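# Seat one blank on the fixture's locating pins

## Task

Place a single blank over both of the fixture's locating pins so that it rests flat on the rest pads, and keep the second blank away from the fixture.

## Robot and tools

Robot. Two arms sit on a table. left_arm carries a two-finger gripper that opens to 85 mm. Its fingers point along the gripper's +z axis and close along its y axis. Its reported position is the point between the pads when closed; fingertips reach about 19 mm past it when closed and 6 mm when fully open. right_arm carries a magnet tool with a round face: a 48 mm rubber ring around a 31 mm steel middle. Its reported position is the centre of the face, its z axis points out of the face, and it holds only steel or iron. Each arm has a wrist camera: cam_left_wrist and cam_right_wrist, both 896x504.

Frames. The scene frame has its origin on the table top midway between the arms, +z up, +x out over the table, and left_arm on the +y side. Every pose, velocity and offset for an arm uses that arm's own base frame. left_arm's base is at (+0.044, +0.386, +0.013) m and right_arm's at (+0.039, -0.389, +0.013) m, each turned only slightly about z. Printed positions can be off by a few centimetres.

The 16-number row, used by execute_actions and move: numbers 1-6 are left_arm dx, dy, dz, rx, ry, rz; 7 gripper position; 8 force_limit; 9 speed; 10-15 right_arm dx, dy, dz, rx, ry, rz; 16 magnet. All values lie in [-1, 1]. The pose numbers are offsets, not poses: they count from that arm's Hand target at the start of the action or move, along its base axes, with 1.0 meaning 0.6 m of travel or 180 degrees. rx, ry, rz form one rotation vector about the Hand target's position. Six zeros re-command the current Hand target, so an arm that is not meant to move gets zeros. Gripper position is absolute: +1 fully open, about -0.8 pads touching, -1 closes until blocked. force_limit and speed (both begin at +1) set grip strength and closing rate (about 20, 85, 150 mm/s at -1, 0, +1); a new value only counts after position changes by 0.01 or more. magnet: 1 on, 0 off; the tool keeps whatever was last sent, so repeat the current gripper and magnet numbers to leave them unchanged, since 0 is a real command.

execute_actions(actions, cameras): actions is a list of up to 15 actions; each action is a list of up to 15 rows, one row per 1/30 s step, with the last row held to fill 15 steps. Every row of an action counts from the same start pose. An empty list just reports state. cameras picks images: omitted or ["all"] gives all, [] none.

move(target, speed, blend, stop_force, zero, blocking, cameras): straight-line paths toward target, which is one 16-number row or a list of up to 15 rows; each row is offset from the same Hand targets, not from the previous row. speed is top path speed in m/s (0.002 to 3.6, default 0.25; turning up to twice that in rad/s), one value or one per target. blend in m rounds corners in a list. stop_force in N (3 to 120) ends an arm's path when its wrist sensor feels that much push against the motion; zero (default true) re-zeros before the move. Omit stop_force when backing off a contact, and do not rely on it when the end effector rotates. blocking=false returns after about 0.5 s while the move continues; it cannot be combined with stop_force. Moves last at least 0.5 s and at most 10 s and do not avoid obstacles. The result adds a move: line such as done, off_target, moving, held or fault, plus limits=paced or limits=held.

wait(seconds 0 to 10, cameras) lets time pass. stop(cameras) brakes a running move. zoom_image(camera, region=[x0, y0, x1, y1] pixels, at most 504x504) enlarges part of a wrist image from the latest images. zero_wrist_force(arm) tares that arm's sensor. read_manual(section) only returns licence text. finished_scene(scene) ends the current scene by its number; call it only once the blank sits seated and stays there with the robot off it.

Results. Hand target is the last commanded pose after clipping; the end effector often stops short of it, and the next command re-requests it. Orientation commands are clipped to 32 degrees from the measured one per step. object_status: 0 moving, 1 blocked while opening, 2 blocked while closing (a grip), 3 reached the requested opening or pads met. position_measured is in counts: 3 open, 78 about 60 mm, 130 about 40 mm, 180 about 20 mm, 230 pads together. Magnet lines: magnet_out and magnet_back show the magnet's state, part_present is 1 when steel is held firmly. Wrist force and torque are in the end effector's own axes; the third line shows the peak since the last report. Joint torques include the arm's own weight.

Cautions. Around 150 N of outside force, or contact torque at a joint limit (wrist joints 26.3 N m), stops the arm for 10 s. Arms are stiff: aiming even slightly beyond a firm contact, or about 1 mm past touch with the magnet face, can fault; aim just short. The magnet grabs steel from roughly 10 mm, and a part lying flat over the middle is held with about 120 N. Grip only with status 2, do not squeeze hard on a part still resting on something, swing loads gently, and never release a moving part. Keep the arms apart, route paths away from an arm's own base, watch for MOTOR HOT (70 °C; at 85 °C the arm locks for 30 s or more), and never let anything leave the table. Loose objects may get nudged by outside pushes now and then.

Each tool is called after ">>>" as name(argument=value, ...) on one line, values as JSON.

## Session

>>> execute_actions(actions=[])

Scene clock: 0.00 s.
left_arm: end_effector_position=(+0.2958, +0.4978, +0.3319) position_measured=3 object_status=3 end_effector_quat_wxyz=(-0.106, +0.149, +0.983, -0.021) | right_arm: end_effector_position=(+0.4243, -0.0191, +0.3698) magnet_out=0 magnet_back=1 part_present=0 end_effector_quat_wxyz=(-0.446, +0.886, -0.026, +0.125)
Joint positions: left_arm=[0.739 -1.316 1.251 -1.336 -1.433 1.028] | right_arm=[-0.762 -1.764 1.874 -1.114 -0.744 -0.957]
Joint velocities: within noise
Joint torques (N m): no reading
Motor temperatures (°C): left_arm=[30 24 27 29 37 30] | right_arm=[35 31 30 44 31 38]
Wrist force (N): no reading
Wrist torque (N m): no reading
Wrist force, peak (N): no reading
Hand target: left_arm +0.2958, +0.4978, +0.3319; -0.106, +0.149, +0.983, -0.021 | right_arm +0.4243, -0.0191, +0.3698; -0.446, +0.886, -0.026, +0.125

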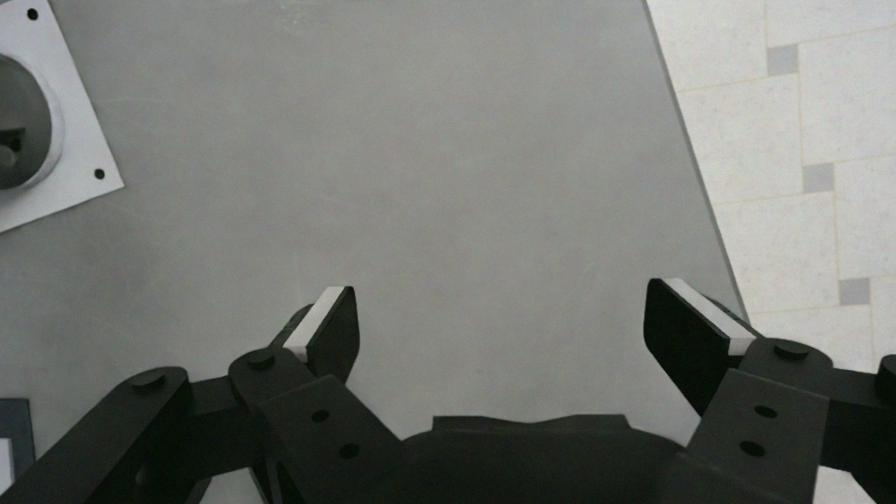

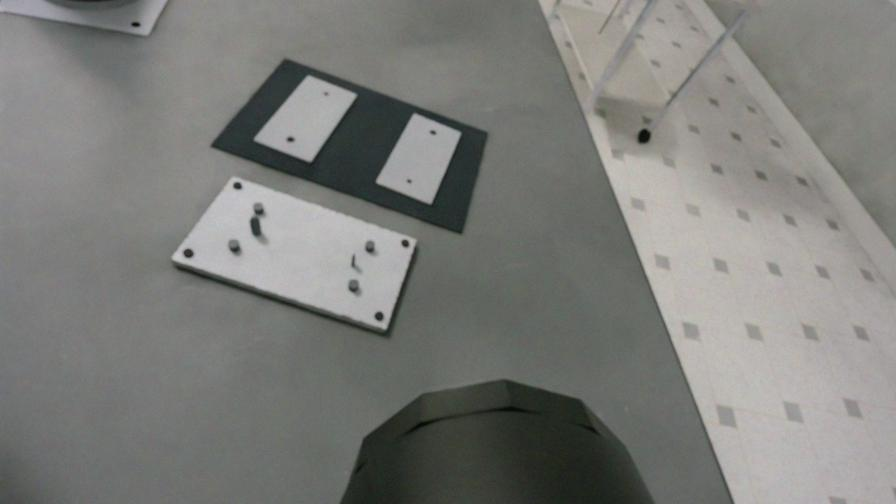

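>>> move(target=[0,0,0,0,0,0,1,1,1,0.21,0.53,0.05,-0.164,0.292,-0.440,0], speed=0.4, cameras=["cam_right_wrist"])

>>> execute_actions(actions=[], cameras=["cam_right_wrist"])

Scene clock: 3.23 s.
left_arm: end_effector_position=(+0.2958, +0.4978, +0.3319) position_measured=3 object_status=3 end_effector_quat_wxyz=(-0.106, +0.149, +0.983, -0.021) | right_arm: end_effector_position=(+0.5503, +0.2989, +0.3998) magnet_out=0 magnet_back=1 part_present=0 end_effector_quat_wxyz=(-0.001, +0.708, -0.707, +0.000)
Joint positions: left_arm=[0.739 -1.316 1.251 -1.336 -1.433 1.028] | right_arm=[0.283 -1.283 1.213 -1.502 -1.57 1.852]
Joint torques (N m): left_arm=[-2.24 -37.73 -26.61 -2.51 0.7 0.01] | right_arm=[7.24 -29.31 -35.26 -0.95 -1.44 1.47]
Wrist force (N): left_arm=[0.0 -0.2 0.0] | right_arm=[-0.5 -0.9 -0.7]
Wrist torque (N m): left_arm=[-0.03 0.00 0.00] | right_arm=[0.03 -0.03 -0.20]
Wrist force, peak (N): left_arm=[0.1 0.3 0.1] | right_arm=[-1.3 -1.7 -0.6]
Hand target: left_arm +0.2958, +0.4978, +0.3319; -0.106, +0.149, +0.983, -0.021 | right_arm +0.5503, +0.2989, +0.3998; -0.001, +0.708, -0.707, +0.000
Off the commanded pose: left_arm 0.000 m, 0 deg | right_arm 0.000 m, 0 deg.
move: done
Images, in order (width x height): cam_right_wrist 896x504.

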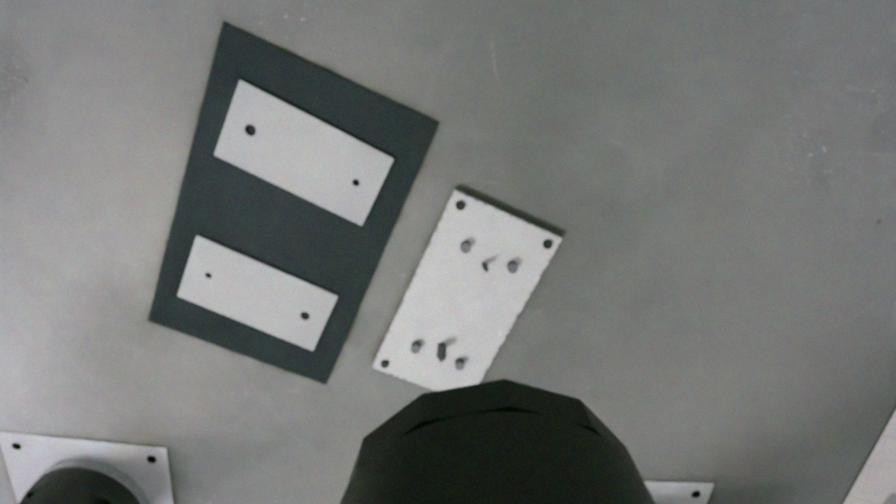

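Scene clock: 3.23 s.
left_arm: end_effector_position=(+0.2958, +0.4978, +0.3319) position_measured=3 object_status=3 end_effector_quat_wxyz=(-0.106, +0.149, +0.983, -0.021) | right_arm: end_effector_position=(+0.5503, +0.2989, +0.3998) magnet_out=0 magnet_back=1 part_present=0 end_effector_quat_wxyz=(-0.001, +0.708, -0.707, +0.000)
Joint positions: left_arm=[0.739 -1.316 1.251 -1.336 -1.433 1.028] | right_arm=[0.283 -1.283 1.213 -1.502 -1.57 1.852]
Joint velocities: within noise
Joint torques (N m): left_arm=[-2.24 -37.73 -26.61 -2.51 0.7 0.01] | right_arm=[7.24 -29.31 -35.26 -0.95 -1.44 1.47]
Motor temperatures (°C): left_arm=[30 24 27 29 37 30] | right_arm=[35 31 30 44 31 38]
Wrist force (N): left_arm=[0.0 -0.2 0.0] | right_arm=[-0.5 -0.9 -0.7]
Wrist torque (N m): left_arm=[-0.03 0.00 0.00] | right_arm=[0.03 -0.03 -0.20]
Wrist force, peak (N): left_arm=[0.0 -0.2 0.0] | right_arm=[-0.5 -0.9 -0.7]
Hand target: left_arm +0.2958, +0.4978, +0.3319; -0.106, +0.149, +0.983, -0.021 | right_arm +0.5503, +0.2989, +0.3998; -0.001, +0.708, -0.707, +0.000
Off the commanded pose: left_arm 0.000 m, 0 deg | right_arm 0.000 m, 0 deg.
Images, in order (width x height): cam_right_wrist 896x504.

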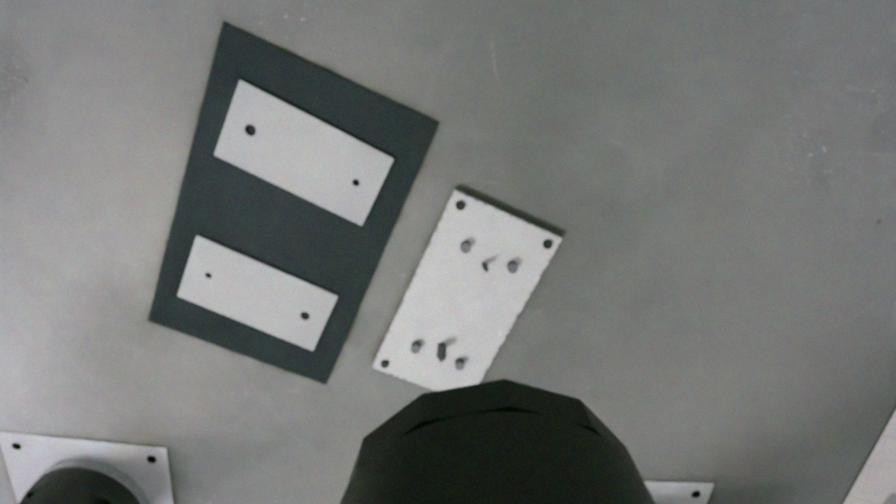

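>>> move(target=[0,0,0,0,0,0,1,1,1,-0.0138,0.2527,-0.4,0,0,-0.652,0], speed=0.4, cameras=["cam_right_wrist"])

>>> zoom_image(camera="cam_right_wrist", region=[320, 50, 576, 194])

>>> zoom_image(camera="cam_right_wrist", region=[320, 236, 576, 380])

Scene clock: 7.00 s.
left_arm: end_effector_position=(+0.2958, +0.4978, +0.3319) position_measured=3 object_status=3 end_effector_quat_wxyz=(-0.106, +0.149, +0.983, -0.021) | right_arm: end_effector_position=(+0.5421, +0.4505, +0.1598) magnet_out=0 magnet_back=1 part_present=0 end_effector_quat_wxyz=(+0.000, +0.236, +0.972, -0.001)
Joint positions: left_arm=[0.739 -1.316 1.251 -1.336 -1.433 1.028] | right_arm=[0.504 -0.987 1.405 -1.988 -1.573 4.121]
Joint torques (N m): left_arm=[-3.58 -38.78 -25.69 -2.36 1.26 0.14] | right_arm=[8.32 -39.97 -32.94 -4.53 -1.68 1.54]
Wrist force (N): left_arm=[0.1 -0.1 0.0] | right_arm=[-0.1 -0.8 -0.5]
Wrist torque (N m): left_arm=[-0.01 -0.02 0.00] | right_arm=[0.06 -0.09 -0.22]
Wrist force, peak (N): left_arm=[-0.2 -0.3 0.1] | right_arm=[-0.2 -1.0 -1.3]
Hand target: left_arm +0.2958, +0.4978, +0.3319; -0.106, +0.149, +0.983, -0.021 | right_arm +0.5421, +0.4505, +0.1598; +0.000, +0.236, +0.972, -0.001
Off the commanded pose: left_arm 0.000 m, 0 deg | right_arm 0.000 m, 0 deg.
move: done
Images, in order (width x height): cam_right_wrist 896x504.

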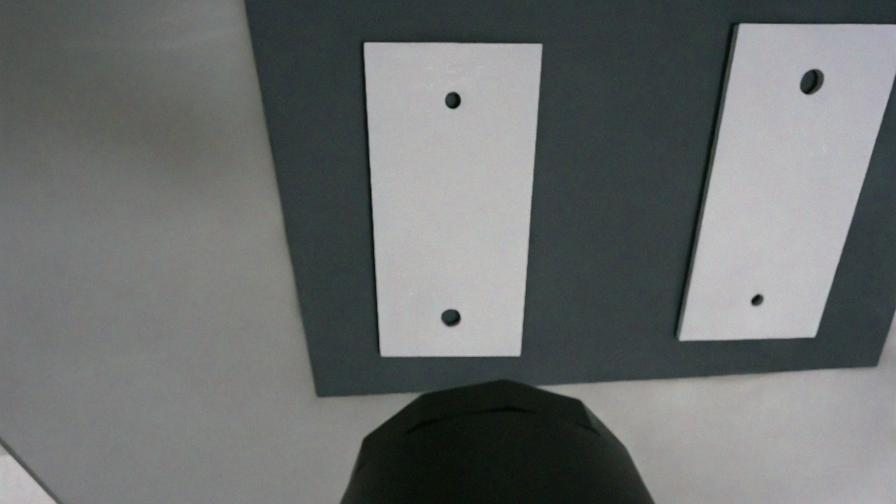

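Scaled by 1.969 from the camera's 896x504 image, which has a finer 1280x720 frame.

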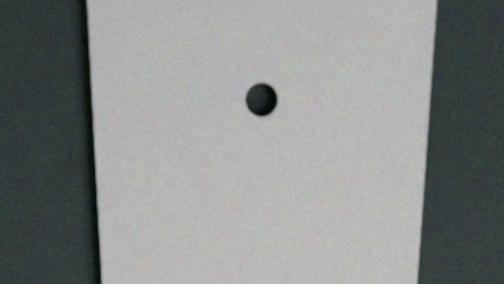

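Scaled by 1.969 from the camera's 896x504 image, which has a finer 1280x720 frame.

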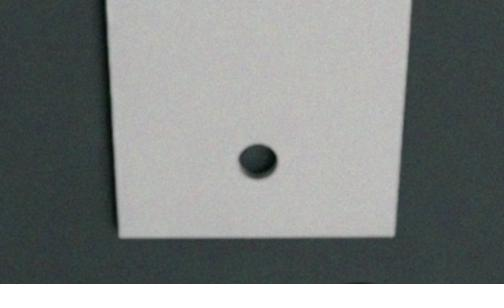

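>>> move(target=[0,0,0,0,0,0,1,1,1,-0.2585,-0.2842,0.0537,0,0,0.5156,0], speed=0.4, cameras=["cam_right_wrist"])

>>> zoom_image(camera="cam_right_wrist", region=[340, 60, 596, 204])

>>> zoom_image(camera="cam_right_wrist", region=[340, 236, 596, 380])

Scene clock: 11.50 s.
left_arm: end_effector_position=(+0.2958, +0.4978, +0.3319) position_measured=3 object_status=3 end_effector_quat_wxyz=(-0.106, +0.149, +0.983, -0.021) | right_arm: end_effector_position=(+0.3870, +0.2800, +0.1920) magnet_out=0 magnet_back=1 part_present=0 end_effector_quat_wxyz=(+0.001, -0.541, +0.841, +0.000)
Joint positions: left_arm=[0.739 -1.316 1.251 -1.336 -1.433 1.028] | right_arm=[0.344 -1.525 2.051 -2.1 -1.571 2.342]
Joint torques (N m): left_arm=[-3.86 -39.16 -25.76 -2.17 1.35 -0.02] | right_arm=[-7.83 -31.82 -12.35 -1.34 1.29 -1.98]
Wrist force (N): left_arm=[-0.1 -0.2 0.0] | right_arm=[-0.4 -0.8 -0.6]
Wrist torque (N m): left_arm=[-0.04 0.02 0.00] | right_arm=[0.05 -0.04 -0.22]
Wrist force, peak (N): left_arm=[-0.1 -0.3 0.3] | right_arm=[-0.2 -1.3 -0.8]
Hand target: left_arm +0.2958, +0.4978, +0.3319; -0.106, +0.149, +0.983, -0.021 | right_arm +0.3870, +0.2800, +0.1920; +0.001, -0.541, +0.841, +0.000
Off the commanded pose: left_arm 0.000 m, 0 deg | right_arm 0.000 m, 0 deg.
move: done
Images, in order (width x height): cam_right_wrist 896x504.

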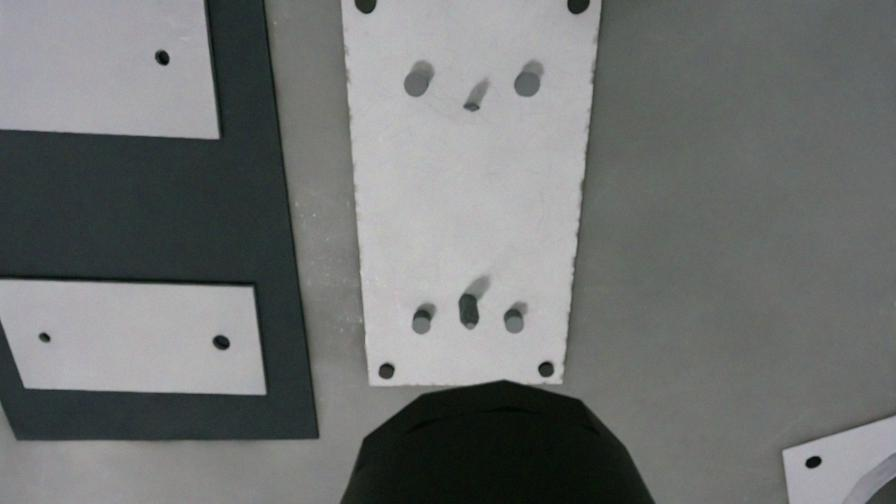

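Scaled by 1.969 from the camera's 896x504 image, which has a finer 1280x720 frame.

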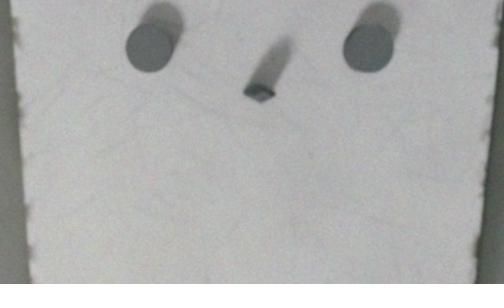

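Scaled by 1.969 from the camera's 896x504 image, which has a finer 1280x720 frame.

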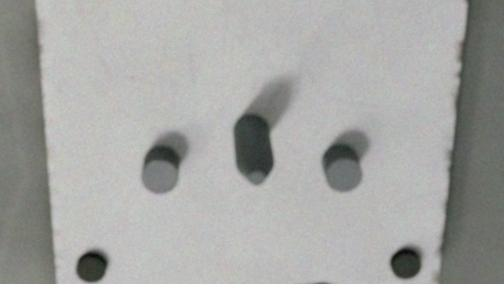

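>>> move(target=[0,0,0,0,0,0,1,1,1,0.0033,0.42,-0.0527,0,0,0.4917,0], speed=0.4, cameras=["cam_right_wrist"])

>>> zoom_image(camera="cam_right_wrist", region=[320, 50, 576, 194])

>>> zoom_image(camera="cam_right_wrist", region=[320, 236, 576, 380])

Scene clock: 14.93 s.
left_arm: end_effector_position=(+0.2958, +0.4978, +0.3319) position_measured=3 object_status=3 end_effector_quat_wxyz=(-0.106, +0.149, +0.983, -0.021) | right_arm: end_effector_position=(+0.3889, +0.5320, +0.1604) magnet_out=0 magnet_back=1 part_present=0 end_effector_quat_wxyz=(-0.001, +0.974, -0.225, +0.000)
Joint positions: left_arm=[0.739 -1.316 1.251 -1.336 -1.433 1.028] | right_arm=[0.735 -1.088 1.567 -2.05 -1.569 1.189]
Joint torques (N m): left_arm=[-5.23 -39.62 -26.22 -1.92 1.56 0.16] | right_arm=[7.92 -34.39 -31.9 -0.99 1.44 -2.12]
Wrist force (N): left_arm=[0.0 0.1 -0.2] | right_arm=[-0.1 -0.7 -0.6]
Wrist torque (N m): left_arm=[0.01 0.00 0.00] | right_arm=[0.07 -0.09 -0.22]
Wrist force, peak (N): left_arm=[-0.2 0.1 0.3] | right_arm=[-0.5 -1.7 -0.3]
Hand target: left_arm +0.2958, +0.4978, +0.3319; -0.106, +0.149, +0.983, -0.021 | right_arm +0.3889, +0.5320, +0.1604; -0.001, +0.974, -0.225, +0.000
Off the commanded pose: left_arm 0.000 m, 0 deg | right_arm 0.000 m, 0 deg.
move: done
Images, in order (width x height): cam_right_wrist 896x504.

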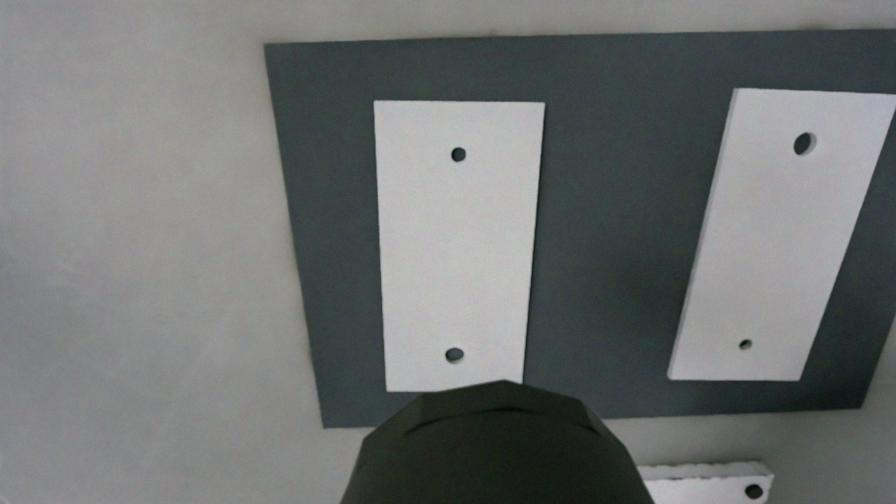

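Scaled by 1.969 from the camera's 896x504 image, which has a finer 1280x720 frame.

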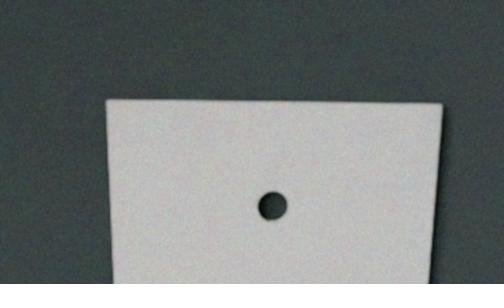

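Scaled by 1.969 from the camera's 896x504 image, which has a finer 1280x720 frame.

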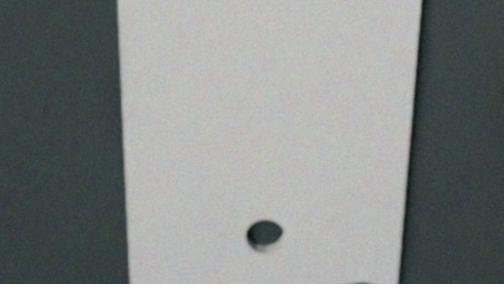

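>>> move(target=[0,0,0,0,0,0,1,1,1,-0.0117,-0.024,0,0,0,-0.003,0], cameras=["cam_right_wrist"])

>>> zoom_image(camera="cam_right_wrist", region=[320, 50, 576, 194])

>>> zoom_image(camera="cam_right_wrist", region=[320, 236, 576, 380])

>>> move(target=[0,0,0,0,0,0,1,1,1,0,0,-0.225,0,0,0,0], cameras=[])

>>> move(target=[0,0,0,0,0,0,1,1,1,0,0,-0.06,0,0,0,0], speed=0.006, stop_force=4, cameras=["cam_right_wrist"])

Scene clock: 16.33 s.
left_arm: end_effector_position=(+0.2958, +0.4978, +0.3319) position_measured=3 object_status=3 end_effector_quat_wxyz=(-0.106, +0.149, +0.983, -0.021) | right_arm: end_effector_position=(+0.3820, +0.5177, +0.1604) magnet_out=0 magnet_back=1 part_present=0 end_effector_quat_wxyz=(-0.001, +0.973, -0.229, +0.000)
Joint positions: left_arm=[0.739 -1.316 1.251 -1.336 -1.433 1.028] | right_arm=[0.726 -1.121 1.618 -2.069 -1.569 1.188]
Joint torques (N m): left_arm=[-6.19 -39.58 -25.91 -1.72 1.3 -0.1] | right_arm=[-7.95 -49.22 -13.47 -4.74 -0.01 -0.74]
Wrist force (N): left_arm=[-0.1 0.1 -0.1] | right_arm=[-0.1 -0.8 -0.6]
Wrist torque (N m): left_arm=[0.01 0.02 0.00] | right_arm=[0.06 -0.08 -0.22]
Wrist force, peak (N): left_arm=[-0.1 0.0 0.4] | right_arm=[-0.1 -1.0 -0.8]
Hand target: left_arm +0.2958, +0.4978, +0.3319; -0.106, +0.149, +0.983, -0.021 | right_arm +0.3819, +0.5176, +0.1604; -0.001, +0.973, -0.229, +0.000
Off the commanded pose: left_arm 0.000 m, 0 deg | right_arm 0.000 m, 0 deg.
move: done
Images, in order (width x height): cam_right_wrist 896x504.

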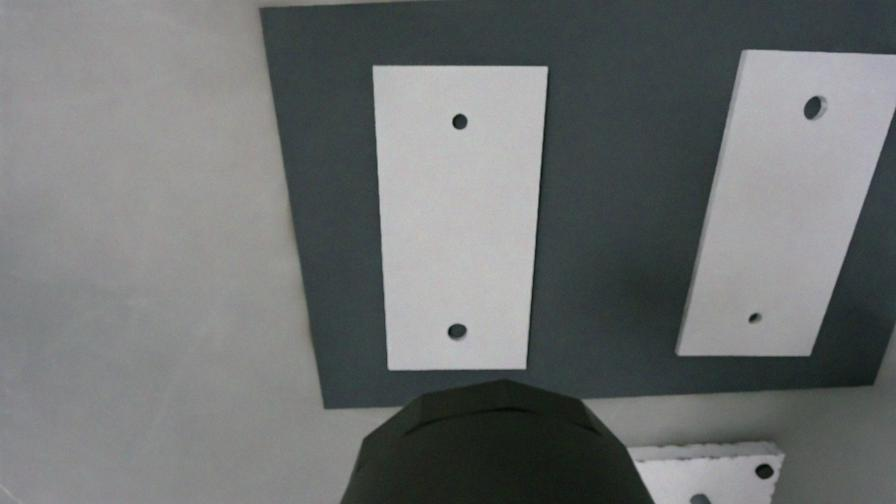

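Scaled by 1.969 from the camera's 896x504 image, which has a finer 1280x720 frame.

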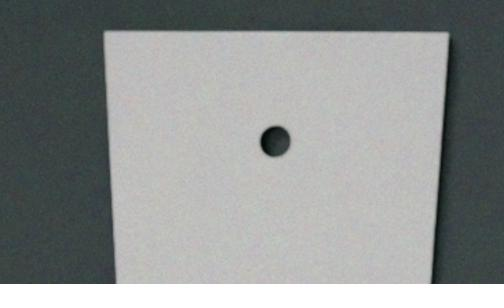

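Scaled by 1.969 from the camera's 896x504 image, which has a finer 1280x720 frame.

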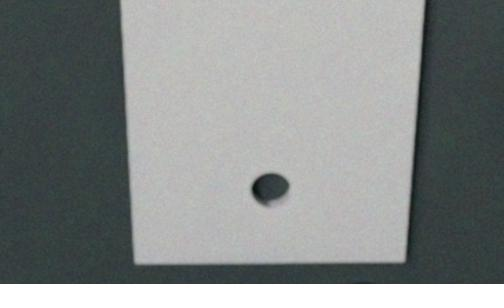

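Scene clock: 17.57 s.
left_arm: end_effector_position=(+0.2958, +0.4978, +0.3319) position_measured=3 object_status=3 end_effector_quat_wxyz=(-0.106, +0.149, +0.983, -0.021) | right_arm: end_effector_position=(+0.3819, +0.5176, +0.0255) magnet_out=0 magnet_back=1 part_present=0 end_effector_quat_wxyz=(-0.001, +0.973, -0.229, +0.000)
Joint positions: left_arm=[0.739 -1.316 1.251 -1.336 -1.433 1.028] | right_arm=[0.726 -0.93 1.723 -2.365 -1.569 1.188]
Joint torques (N m): left_arm=[-5.13 -41.57 -26.21 -1.75 1.55 0.06] | right_arm=[7.92 -37.04 -28.04 -4.77 1.1 1.54]
Wrist force (N): left_arm=[-0.1 0.2 0.1] | right_arm=[0.4 -0.8 -0.2]
Wrist torque (N m): left_arm=[0.03 0.03 0.00] | right_arm=[0.10 -0.14 -0.19]
Wrist force, peak (N): left_arm=[0.1 0.2 0.2] | right_arm=[-0.2 -0.8 -2.2]
Hand target: left_arm +0.2958, +0.4978, +0.3319; -0.106, +0.149, +0.983, -0.021 | right_arm +0.3819, +0.5176, +0.0254; -0.001, +0.973, -0.229, +0.000
Off the commanded pose: left_arm 0.000 m, 0 deg | right_arm 0.000 m, 0 deg.
move: done
No camera images: "cameras" was empty.

Scene clock: 23.97 s.
left_arm: end_effector_position=(+0.2958, +0.4978, +0.3319) position_measured=3 object_status=3 end_effector_quat_wxyz=(-0.106, +0.149, +0.983, -0.021) | right_arm: end_effector_position=(+0.3819, +0.5176, -0.0063) magnet_out=0 magnet_back=1 part_present=0 end_effector_quat_wxyz=(-0.001, +0.973, -0.229, +0.000)
Joint positions: left_arm=[0.739 -1.316 1.251 -1.336 -1.433 1.028] | right_arm=[0.726 -0.874 1.732 -2.43 -1.569 1.188]
Joint torques (N m): left_arm=[-9.69 -40.03 -26.48 -1.2 1.76 0.23] | right_arm=[7.26 -52.01 -15.67 -0.76 1.34 0.96]
Wrist force (N): left_arm=[-0.1 0.1 0.1] | right_arm=[0.1 -0.7 -2.8]
Wrist torque (N m): left_arm=[0.02 0.01 0.00] | right_arm=[0.05 0.00 -0.22]
Wrist force, peak (N): left_arm=[-0.3 0.0 -0.3] | right_arm=[-2.4 8.7 -16.8]
Hand target: left_arm +0.2958, +0.4978, +0.3319; -0.106, +0.149, +0.983, -0.021 | right_arm +0.3819, +0.5176, -0.0063; -0.001, +0.973, -0.229, +0.000 (not the last commanded pose)
Off the commanded pose: left_arm 0.000 m, 0 deg | right_arm 0.004 m, 0 deg.
move: contact (right_arm)
Images, in order (width x height): cam_right_wrist 896x504.

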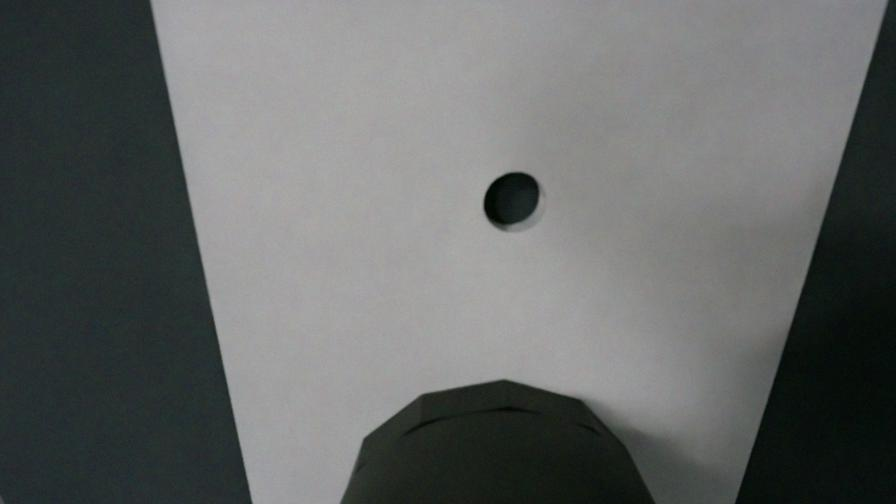

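>>> execute_actions(actions=[[[0,0,0,0,0,0,1,1,1,0,0,0,0,0,0,1]]], cameras=[])

>>> move(target=[[0,0,0,0,0,0,1,1,1,0,0,0.15,0,0,0,1],[0,0,0,0,0,0,1,1,1,0.013,-0.4095,0.15,0,0,-0.4876,1],[0,0,0,0,0,0,1,1,1,0.013,-0.4095,0.08,0,0,-0.4876,1]], speed=[0.2,0.25,0.1], blend=0.01, cameras=["cam_right_wrist"])

>>> zoom_image(camera="cam_right_wrist", region=[450, 168, 578, 240])

>>> move(target=[0,0,0,0,0,0,1,1,1,0,0,-0.0135,0,0,0,1], speed=0.01, stop_force=5, cameras=["cam_right_wrist"])

>>> zoom_image(camera="cam_right_wrist", region=[450, 168, 578, 240])

Scene clock: 25.23 s.
left_arm: end_effector_position=(+0.2958, +0.4978, +0.3319) position_measured=3 object_status=3 end_effector_quat_wxyz=(-0.106, +0.149, +0.983, -0.021) | right_arm: end_effector_position=(+0.3819, +0.5176, -0.0063) magnet_out=1 magnet_back=0 part_present=1 end_effector_quat_wxyz=(-0.001, +0.973, -0.229, +0.000)
Joint positions: left_arm=[0.739 -1.316 1.251 -1.336 -1.433 1.028] | right_arm=[0.726 -0.874 1.732 -2.43 -1.569 1.188]
Joint torques (N m): left_arm=[-8.35 -40.69 -26.65 -1.11 1.44 0.14] | right_arm=[5.79 -51.96 -25.34 -2.75 1.12 0.55]
Wrist force (N): left_arm=[0.0 0.1 0.0] | right_arm=[0.8 -2.0 1.3]
Wrist torque (N m): left_arm=[0.01 0.01 0.00] | right_arm=[-0.04 0.02 -0.31]
Wrist force, peak (N): left_arm=[0.0 0.2 -0.3] | right_arm=[0.7 -0.8 -4.4]
Hand target: left_arm +0.2958, +0.4978, +0.3319; -0.106, +0.149, +0.983, -0.021 | right_arm +0.3819, +0.5176, -0.0063; -0.001, +0.973, -0.229, +0.000
Off the commanded pose: left_arm 0.000 m, 0 deg | right_arm 0.000 m, 0 deg.
No camera images: "cameras" was empty.

Scene clock: 29.80 s.
left_arm: end_effector_position=(+0.2958, +0.4978, +0.3319) position_measured=3 object_status=3 end_effector_quat_wxyz=(-0.106, +0.149, +0.983, -0.021) | right_arm: end_effector_position=(+0.3897, +0.2719, +0.0418) magnet_out=1 magnet_back=0 part_present=1 end_effector_quat_wxyz=(+0.001, -0.543, +0.840, +0.000)
Joint positions: left_arm=[0.739 -1.316 1.251 -1.336 -1.433 1.028] | right_arm=[0.325 -1.243 2.221 -2.551 -1.571 2.319]
Joint torques (N m): left_arm=[-9.07 -41.18 -25.72 -0.94 1.57 0.25] | right_arm=[-5.01 -22.65 -6.55 -4.95 -1.31 1.76]
Wrist force (N): left_arm=[0.0 -0.2 -0.1] | right_arm=[0.1 -1.0 3.5]
Wrist torque (N m): left_arm=[-0.03 0.01 0.00] | right_arm=[0.04 -0.09 -0.21]
Wrist force, peak (N): left_arm=[0.0 0.0 0.3] | right_arm=[0.1 -1.0 5.9]
Hand target: left_arm +0.2958, +0.4978, +0.3319; -0.106, +0.149, +0.983, -0.021 | right_arm +0.3897, +0.2719, +0.0417; +0.001, -0.543, +0.840, +0.000
Off the commanded pose: left_arm 0.000 m, 0 deg | right_arm 0.000 m, 0 deg.
move: done
Images, in order (width x height): cam_right_wrist 896x504.

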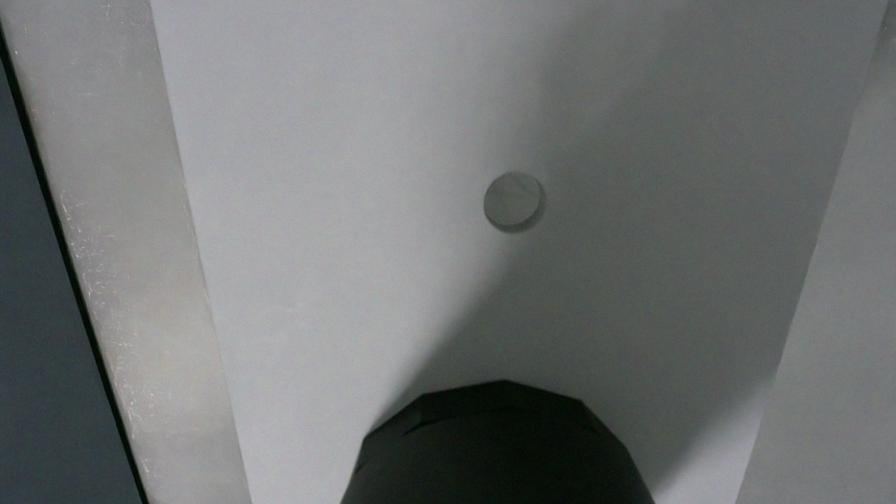

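Scaled by 3.938 from the camera's 896x504 image, which has a finer 1280x720 frame.

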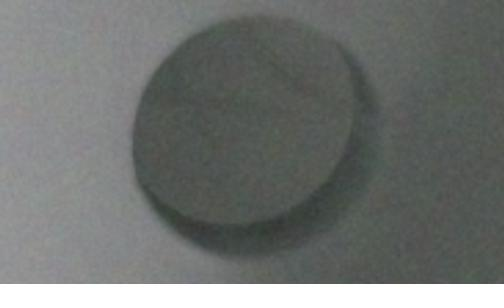

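Scene clock: 31.50 s.
left_arm: end_effector_position=(+0.2958, +0.4978, +0.3319) position_measured=3 object_status=3 end_effector_quat_wxyz=(-0.106, +0.149, +0.983, -0.021) | right_arm: end_effector_position=(+0.3897, +0.2719, +0.0336) magnet_out=1 magnet_back=0 part_present=1 end_effector_quat_wxyz=(+0.001, -0.543, +0.840, +0.000)
Joint positions: left_arm=[0.739 -1.316 1.251 -1.336 -1.433 1.028] | right_arm=[0.325 -1.223 2.225 -2.575 -1.571 2.319]
Joint torques (N m): left_arm=[-9.57 -41.11 -26.56 -0.91 1.4 0.25] | right_arm=[4.07 -24.77 -7.51 -5.05 -0.94 1.55]
Wrist force (N): left_arm=[-0.1 0.0 -0.1] | right_arm=[0.1 -1.0 3.1]
Wrist torque (N m): left_arm=[0.00 0.03 0.00] | right_arm=[0.06 -0.10 -0.22]
Wrist force, peak (N): left_arm=[-0.2 -0.2 0.1] | right_arm=[0.4 -1.2 3.6]
Hand target: left_arm +0.2958, +0.4978, +0.3319; -0.106, +0.149, +0.983, -0.021 | right_arm +0.3897, +0.2719, +0.0336; +0.001, -0.543, +0.840, +0.000
Off the commanded pose: left_arm 0.000 m, 0 deg | right_arm 0.000 m, 0 deg.
move: done
Images, in order (width x height): cam_right_wrist 896x504.

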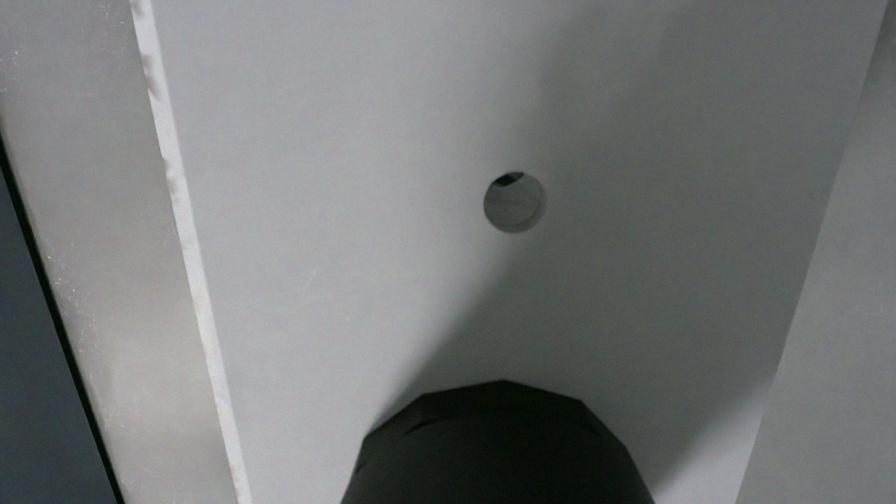

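Scaled by 3.938 from the camera's 896x504 image, which has a finer 1280x720 frame.

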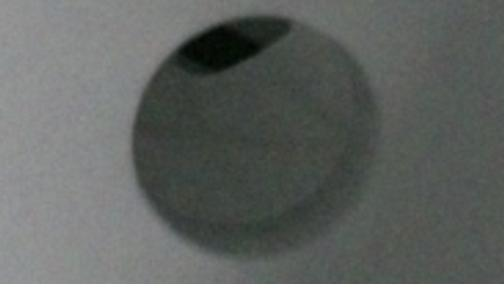

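>>> move(target=[0,0,0,0,0,0,1,1,1,0,0,-0.0085,0,0,0,1], speed=0.008, stop_force=4, cameras=["cam_right_wrist"])

>>> zoom_image(camera="cam_right_wrist", region=[450, 168, 578, 240])

Scene clock: 33.20 s.
left_arm: end_effector_position=(+0.2958, +0.4978, +0.3319) position_measured=3 object_status=3 end_effector_quat_wxyz=(-0.106, +0.149, +0.983, -0.021) | right_arm: end_effector_position=(+0.3897, +0.2719, +0.0285) magnet_out=1 magnet_back=0 part_present=1 end_effector_quat_wxyz=(+0.001, -0.543, +0.840, +0.000)
Joint positions: left_arm=[0.739 -1.316 1.251 -1.336 -1.433 1.028] | right_arm=[0.325 -1.21 2.228 -2.591 -1.571 2.319]
Joint torques (N m): left_arm=[-10.19 -41.37 -26.21 -1.01 1.65 0.22] | right_arm=[7.17 -22.55 -7.57 -4.93 -0.49 1.58]
Wrist force (N): left_arm=[-0.1 -0.1 0.1] | right_arm=[0.1 -1.1 3.5]
Wrist torque (N m): left_arm=[-0.02 0.03 0.01] | right_arm=[0.06 -0.08 -0.22]
Wrist force, peak (N): left_arm=[-0.2 -0.2 0.0] | right_arm=[0.3 -1.1 3.7]
Hand target: left_arm +0.2958, +0.4978, +0.3319; -0.106, +0.149, +0.983, -0.021 | right_arm +0.3897, +0.2719, +0.0285; +0.001, -0.543, +0.840, +0.000
Off the commanded pose: left_arm 0.000 m, 0 deg | right_arm 0.000 m, 0 deg.
move: done
Images, in order (width x height): cam_right_wrist 896x504.

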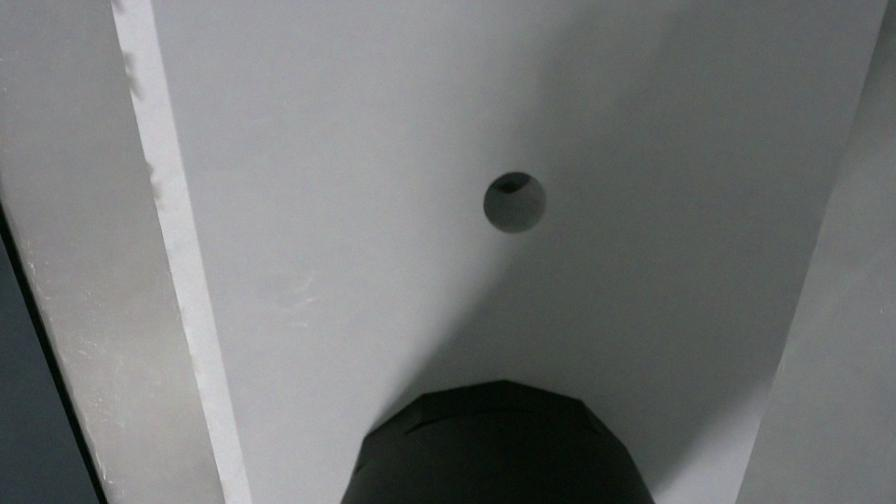

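Scaled by 3.938 from the camera's 896x504 image, which has a finer 1280x720 frame.

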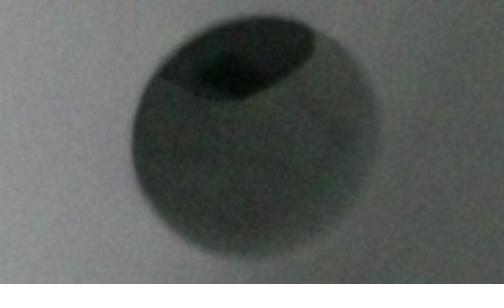

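>>> move(target=[0,0,0,0,0,0,1,1,1,0.0006,-0.0003,-0.005,0,0,0,1], speed=0.008, stop_force=4, cameras=[])

>>> zoom_image(camera="cam_right_wrist", region=[450, 168, 578, 240])

>>> move(target=[0,0,0,0,0,0,1,1,1,0,0,-0.04,0,0,0,1], speed=0.008, stop_force=5, cameras=["cam_right_wrist"])

>>> zoom_image(camera="cam_right_wrist", region=[450, 168, 578, 240])

Scene clock: 34.80 s.
left_arm: end_effector_position=(+0.2958, +0.4978, +0.3319) position_measured=3 object_status=3 end_effector_quat_wxyz=(-0.106, +0.149, +0.983, -0.021) | right_arm: end_effector_position=(+0.3901, +0.2717, +0.0255) magnet_out=1 magnet_back=0 part_present=1 end_effector_quat_wxyz=(+0.001, -0.543, +0.840, +0.000)
Joint positions: left_arm=[0.739 -1.316 1.251 -1.336 -1.433 1.028] | right_arm=[0.324 -1.202 2.229 -2.6 -1.571 2.319]
Joint torques (N m): left_arm=[-9.09 -40.22 -26.73 -0.96 1.4 0.44] | right_arm=[-7.16 -23.85 -7.83 -4.97 0.08 -1.83]
Wrist force (N): left_arm=[0.0 0.0 0.1] | right_arm=[0.6 -1.3 3.7]
Wrist torque (N m): left_arm=[0.01 0.01 0.00] | right_arm=[0.04 -0.11 -0.24]
Wrist force, peak (N): left_arm=[0.0 -0.3 -0.2] | right_arm=[0.4 -1.1 4.1]
Hand target: left_arm +0.2958, +0.4978, +0.3319; -0.106, +0.149, +0.983, -0.021 | right_arm +0.3901, +0.2717, +0.0255; +0.001, -0.543, +0.840, +0.000
Off the commanded pose: left_arm 0.000 m, 0 deg | right_arm 0.000 m, 0 deg.
move: done
No camera images: "cameras" was empty.

Scaled by 3.938 from the camera's 896x504 image, which has a finer 1280x720 frame.

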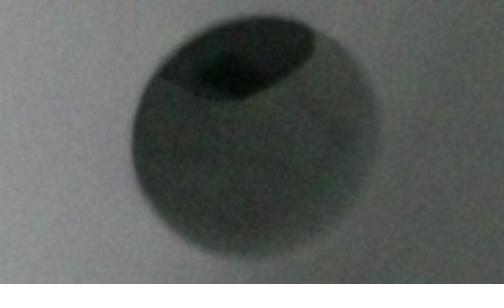

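Scene clock: 36.20 s.
left_arm: end_effector_position=(+0.2958, +0.4978, +0.3319) position_measured=3 object_status=3 end_effector_quat_wxyz=(-0.106, +0.149, +0.983, -0.021) | right_arm: end_effector_position=(+0.3901, +0.2717, +0.0250) magnet_out=1 magnet_back=0 part_present=1 end_effector_quat_wxyz=(+0.001, -0.543, +0.840, +0.000)
Joint positions: left_arm=[0.739 -1.316 1.251 -1.336 -1.433 1.028] | right_arm=[0.324 -1.201 2.229 -2.601 -1.571 2.319]
Joint torques (N m): left_arm=[-10.65 -41.3 -25.76 -1.13 1.5 0.31] | right_arm=[4.04 -39.76 -26.31 -1.93 0.56 -0.41]
Wrist force (N): left_arm=[0.1 0.1 0.1] | right_arm=[4.2 -2.5 4.1]
Wrist torque (N m): left_arm=[0.02 -0.01 0.01] | right_arm=[0.07 -0.07 -0.49]
Wrist force, peak (N): left_arm=[-0.2 -0.2 -0.2] | right_arm=[4.9 -6.6 2.1]
Hand target: left_arm +0.2958, +0.4978, +0.3319; -0.106, +0.149, +0.983, -0.021 | right_arm +0.3901, +0.2717, +0.0250; +0.001, -0.543, +0.840, +0.000 (not the last commanded pose)
Off the commanded pose: left_arm 0.000 m, 0 deg | right_arm 0.023 m, 0 deg.
move: contact (right_arm)
Images, in order (width x height): cam_right_wrist 896x504.

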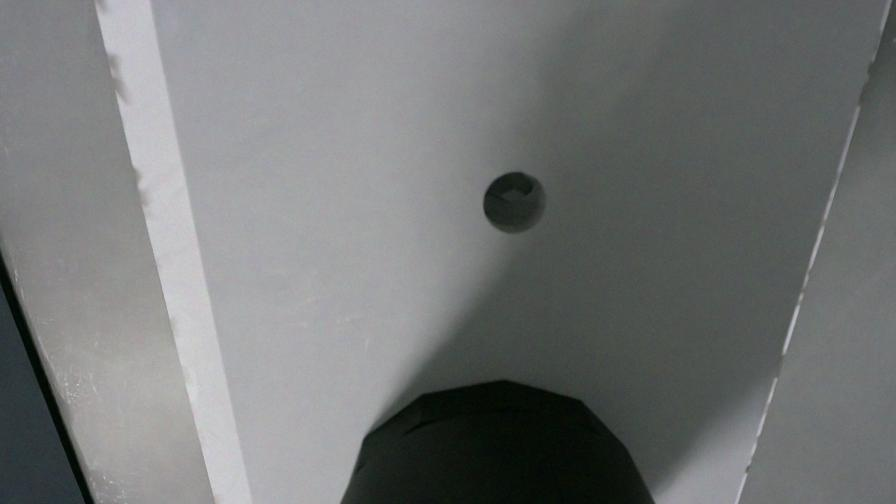

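Scaled by 3.938 from the camera's 896x504 image, which has a finer 1280x720 frame.

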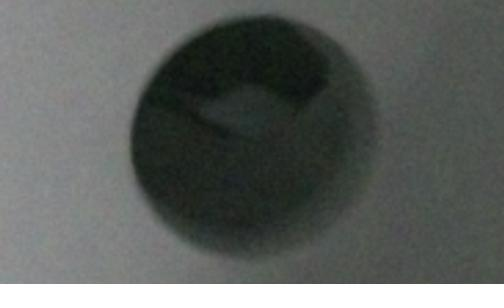

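>>> move(target=[0,0,0,0,0,0,1,1,1,0.00076,-0.00034,0.0017,0,0,0.002,1], speed=0.008, cameras=[])

>>> move(target=[0,0,0,0,0,0,1,1,1,0,0,-0.04,0,0,0,1], speed=0.008, stop_force=5, cameras=["cam_right_wrist"])

>>> zoom_image(camera="cam_right_wrist", region=[450, 168, 578, 240])

Scene clock: 37.10 s.
left_arm: end_effector_position=(+0.2958, +0.4978, +0.3319) position_measured=3 object_status=3 end_effector_quat_wxyz=(-0.106, +0.149, +0.983, -0.021) | right_arm: end_effector_position=(+0.3905, +0.2715, +0.0259) magnet_out=1 magnet_back=0 part_present=1 end_effector_quat_wxyz=(+0.001, -0.545, +0.838, +0.000)
Joint positions: left_arm=[0.739 -1.316 1.251 -1.336 -1.433 1.028] | right_arm=[0.324 -1.203 2.228 -2.598 -1.571 2.312]
Joint torques (N m): left_arm=[-8.68 -41.5 -25.41 -0.96 1.43 0.23] | right_arm=[-7.32 -40.35 -25.43 -1.47 1.37 -1.95]
Wrist force (N): left_arm=[0.0 0.1 -0.1] | right_arm=[0.1 -1.2 3.5]
Wrist torque (N m): left_arm=[0.01 0.00 0.00] | right_arm=[0.06 -0.09 -0.23]
Wrist force, peak (N): left_arm=[0.1 -0.2 -0.2] | right_arm=[4.2 -2.5 4.1]
Hand target: left_arm +0.2958, +0.4978, +0.3319; -0.106, +0.149, +0.983, -0.021 | right_arm +0.3906, +0.2715, +0.0260; +0.001, -0.545, +0.838, +0.000
Off the commanded pose: left_arm 0.000 m, 0 deg | right_arm 0.000 m, 0 deg.
move: done
No camera images: "cameras" was empty.

Scene clock: 38.43 s.
left_arm: end_effector_position=(+0.2958, +0.4978, +0.3319) position_measured=3 object_status=3 end_effector_quat_wxyz=(-0.106, +0.149, +0.983, -0.021) | right_arm: end_effector_position=(+0.3907, +0.2716, +0.0248) magnet_out=1 magnet_back=0 part_present=1 end_effector_quat_wxyz=(+0.001, -0.545, +0.838, +0.000)
Joint positions: left_arm=[0.739 -1.316 1.251 -1.336 -1.433 1.028] | right_arm=[0.324 -1.2 2.228 -2.601 -1.571 2.312]
Joint torques (N m): left_arm=[-9.14 -41.83 -27.02 -0.98 1.44 0.3] | right_arm=[-7.92 -40.43 -26 -2.48 -1.57 -1.59]
Wrist force (N): left_arm=[-0.1 0.1 0.0] | right_arm=[1.2 1.9 3.9]
Wrist torque (N m): left_arm=[0.01 0.02 0.00] | right_arm=[0.06 -0.09 -0.28]
Wrist force, peak (N): left_arm=[-0.2 -0.1 0.2] | right_arm=[2.0 5.1 -2.2]
Hand target: left_arm +0.2958, +0.4978, +0.3319; -0.106, +0.149, +0.983, -0.021 | right_arm +0.3907, +0.2716, +0.0248; +0.001, -0.545, +0.838, +0.000 (not the last commanded pose)
Off the commanded pose: left_arm 0.000 m, 0 deg | right_arm 0.023 m, 0 deg.
move: contact (right_arm)
Images, in order (width x height): cam_right_wrist 896x504.

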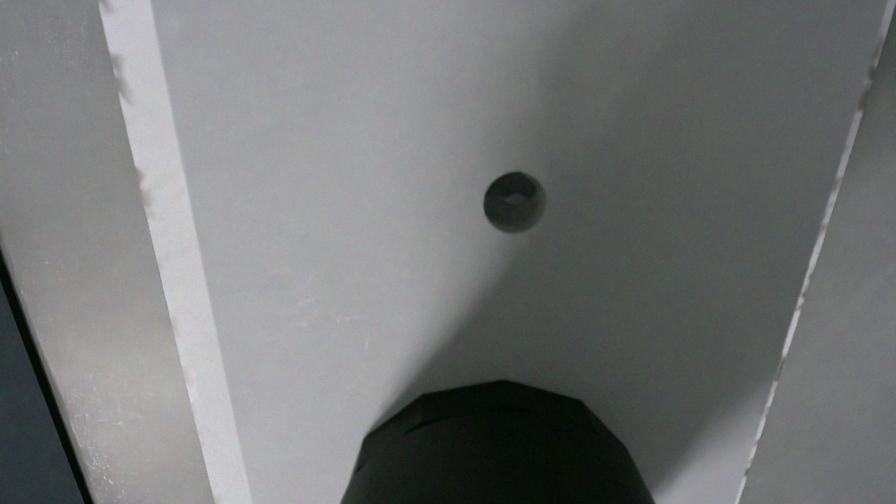

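Scaled by 3.938 from the camera's 896x504 image, which has a finer 1280x720 frame.

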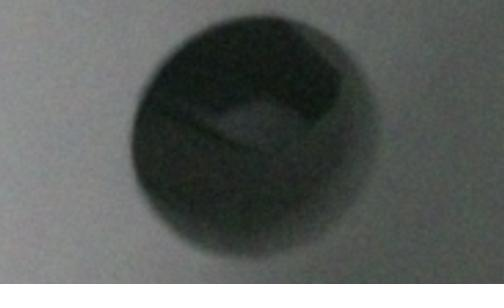

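>>> move(target=[0,0,0,0,0,0,1,1,1,-0.0005,-0.0001,0.0015,0,0,0.0008,1], speed=0.008, cameras=[])

>>> move(target=[0,0,0,0,0,0,1,1,1,0,0,-0.04,0,0,0,1], speed=0.008, stop_force=6, cameras=["cam_right_wrist"])

>>> zoom_image(camera="cam_right_wrist", region=[450, 168, 578, 240])

Scene clock: 39.30 s.
left_arm: end_effector_position=(+0.2958, +0.4978, +0.3319) position_measured=3 object_status=3 end_effector_quat_wxyz=(-0.106, +0.149, +0.983, -0.021) | right_arm: end_effector_position=(+0.3904, +0.2715, +0.0257) magnet_out=1 magnet_back=0 part_present=1 end_effector_quat_wxyz=(+0.001, -0.546, +0.838, +0.000)
Joint positions: left_arm=[0.739 -1.316 1.251 -1.336 -1.433 1.028] | right_arm=[0.324 -1.202 2.228 -2.599 -1.571 2.309]
Joint torques (N m): left_arm=[-9.6 -41.08 -26.5 -1.06 1.4 0.2] | right_arm=[4.7 -41.06 -6.19 -1.58 -0.78 -2.05]
Wrist force (N): left_arm=[-0.1 0.0 0.0] | right_arm=[0.0 -1.1 3.4]
Wrist torque (N m): left_arm=[0.00 0.02 0.00] | right_arm=[0.07 -0.08 -0.23]
Wrist force, peak (N): left_arm=[-0.2 -0.1 0.2] | right_arm=[1.2 2.2 4.4]
Hand target: left_arm +0.2958, +0.4978, +0.3319; -0.106, +0.149, +0.983, -0.021 | right_arm +0.3904, +0.2715, +0.0257; +0.001, -0.546, +0.838, +0.000
Off the commanded pose: left_arm 0.000 m, 0 deg | right_arm 0.000 m, 0 deg.
move: done
No camera images: "cameras" was empty.

Scene clock: 41.17 s.
left_arm: end_effector_position=(+0.2958, +0.4978, +0.3319) position_measured=3 object_status=3 end_effector_quat_wxyz=(-0.106, +0.149, +0.983, -0.021) | right_arm: end_effector_position=(+0.3903, +0.2715, +0.0210) magnet_out=1 magnet_back=0 part_present=1 end_effector_quat_wxyz=(+0.001, -0.546, +0.838, +0.000)
Joint positions: left_arm=[0.739 -1.316 1.251 -1.336 -1.433 1.028] | right_arm=[0.324 -1.19 2.231 -2.613 -1.571 2.309]
Joint torques (N m): left_arm=[-8.56 -41.99 -27.17 -0.84 1.53 0.34] | right_arm=[3.61 -42.27 -25.42 -1.75 -0.25 -1.78]
Wrist force (N): left_arm=[-0.1 0.0 -0.1] | right_arm=[-5.7 2.3 6.3]
Wrist torque (N m): left_arm=[-0.01 0.01 0.00] | right_arm=[0.30 -0.11 0.27]
Wrist force, peak (N): left_arm=[-0.1 -0.3 0.1] | right_arm=[-6.8 1.3 8.2]
Hand target: left_arm +0.2958, +0.4978, +0.3319; -0.106, +0.149, +0.983, -0.021 | right_arm +0.3904, +0.2715, +0.0210; +0.001, -0.546, +0.838, +0.000 (not the last commanded pose)
Off the commanded pose: left_arm 0.000 m, 0 deg | right_arm 0.019 m, 0 deg.
move: contact (right_arm)
Images, in order (width x height): cam_right_wrist 896x504.

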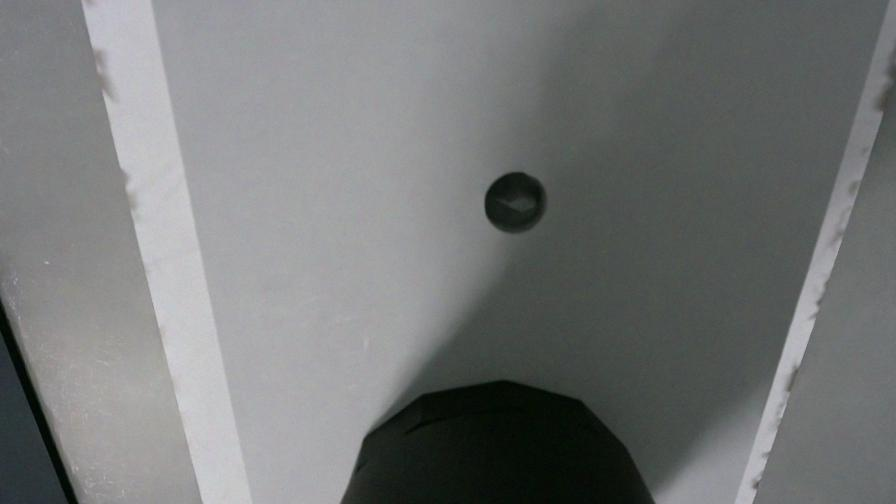

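Scaled by 3.938 from the camera's 896x504 image, which has a finer 1280x720 frame.

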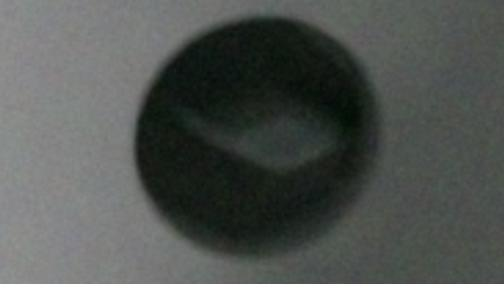

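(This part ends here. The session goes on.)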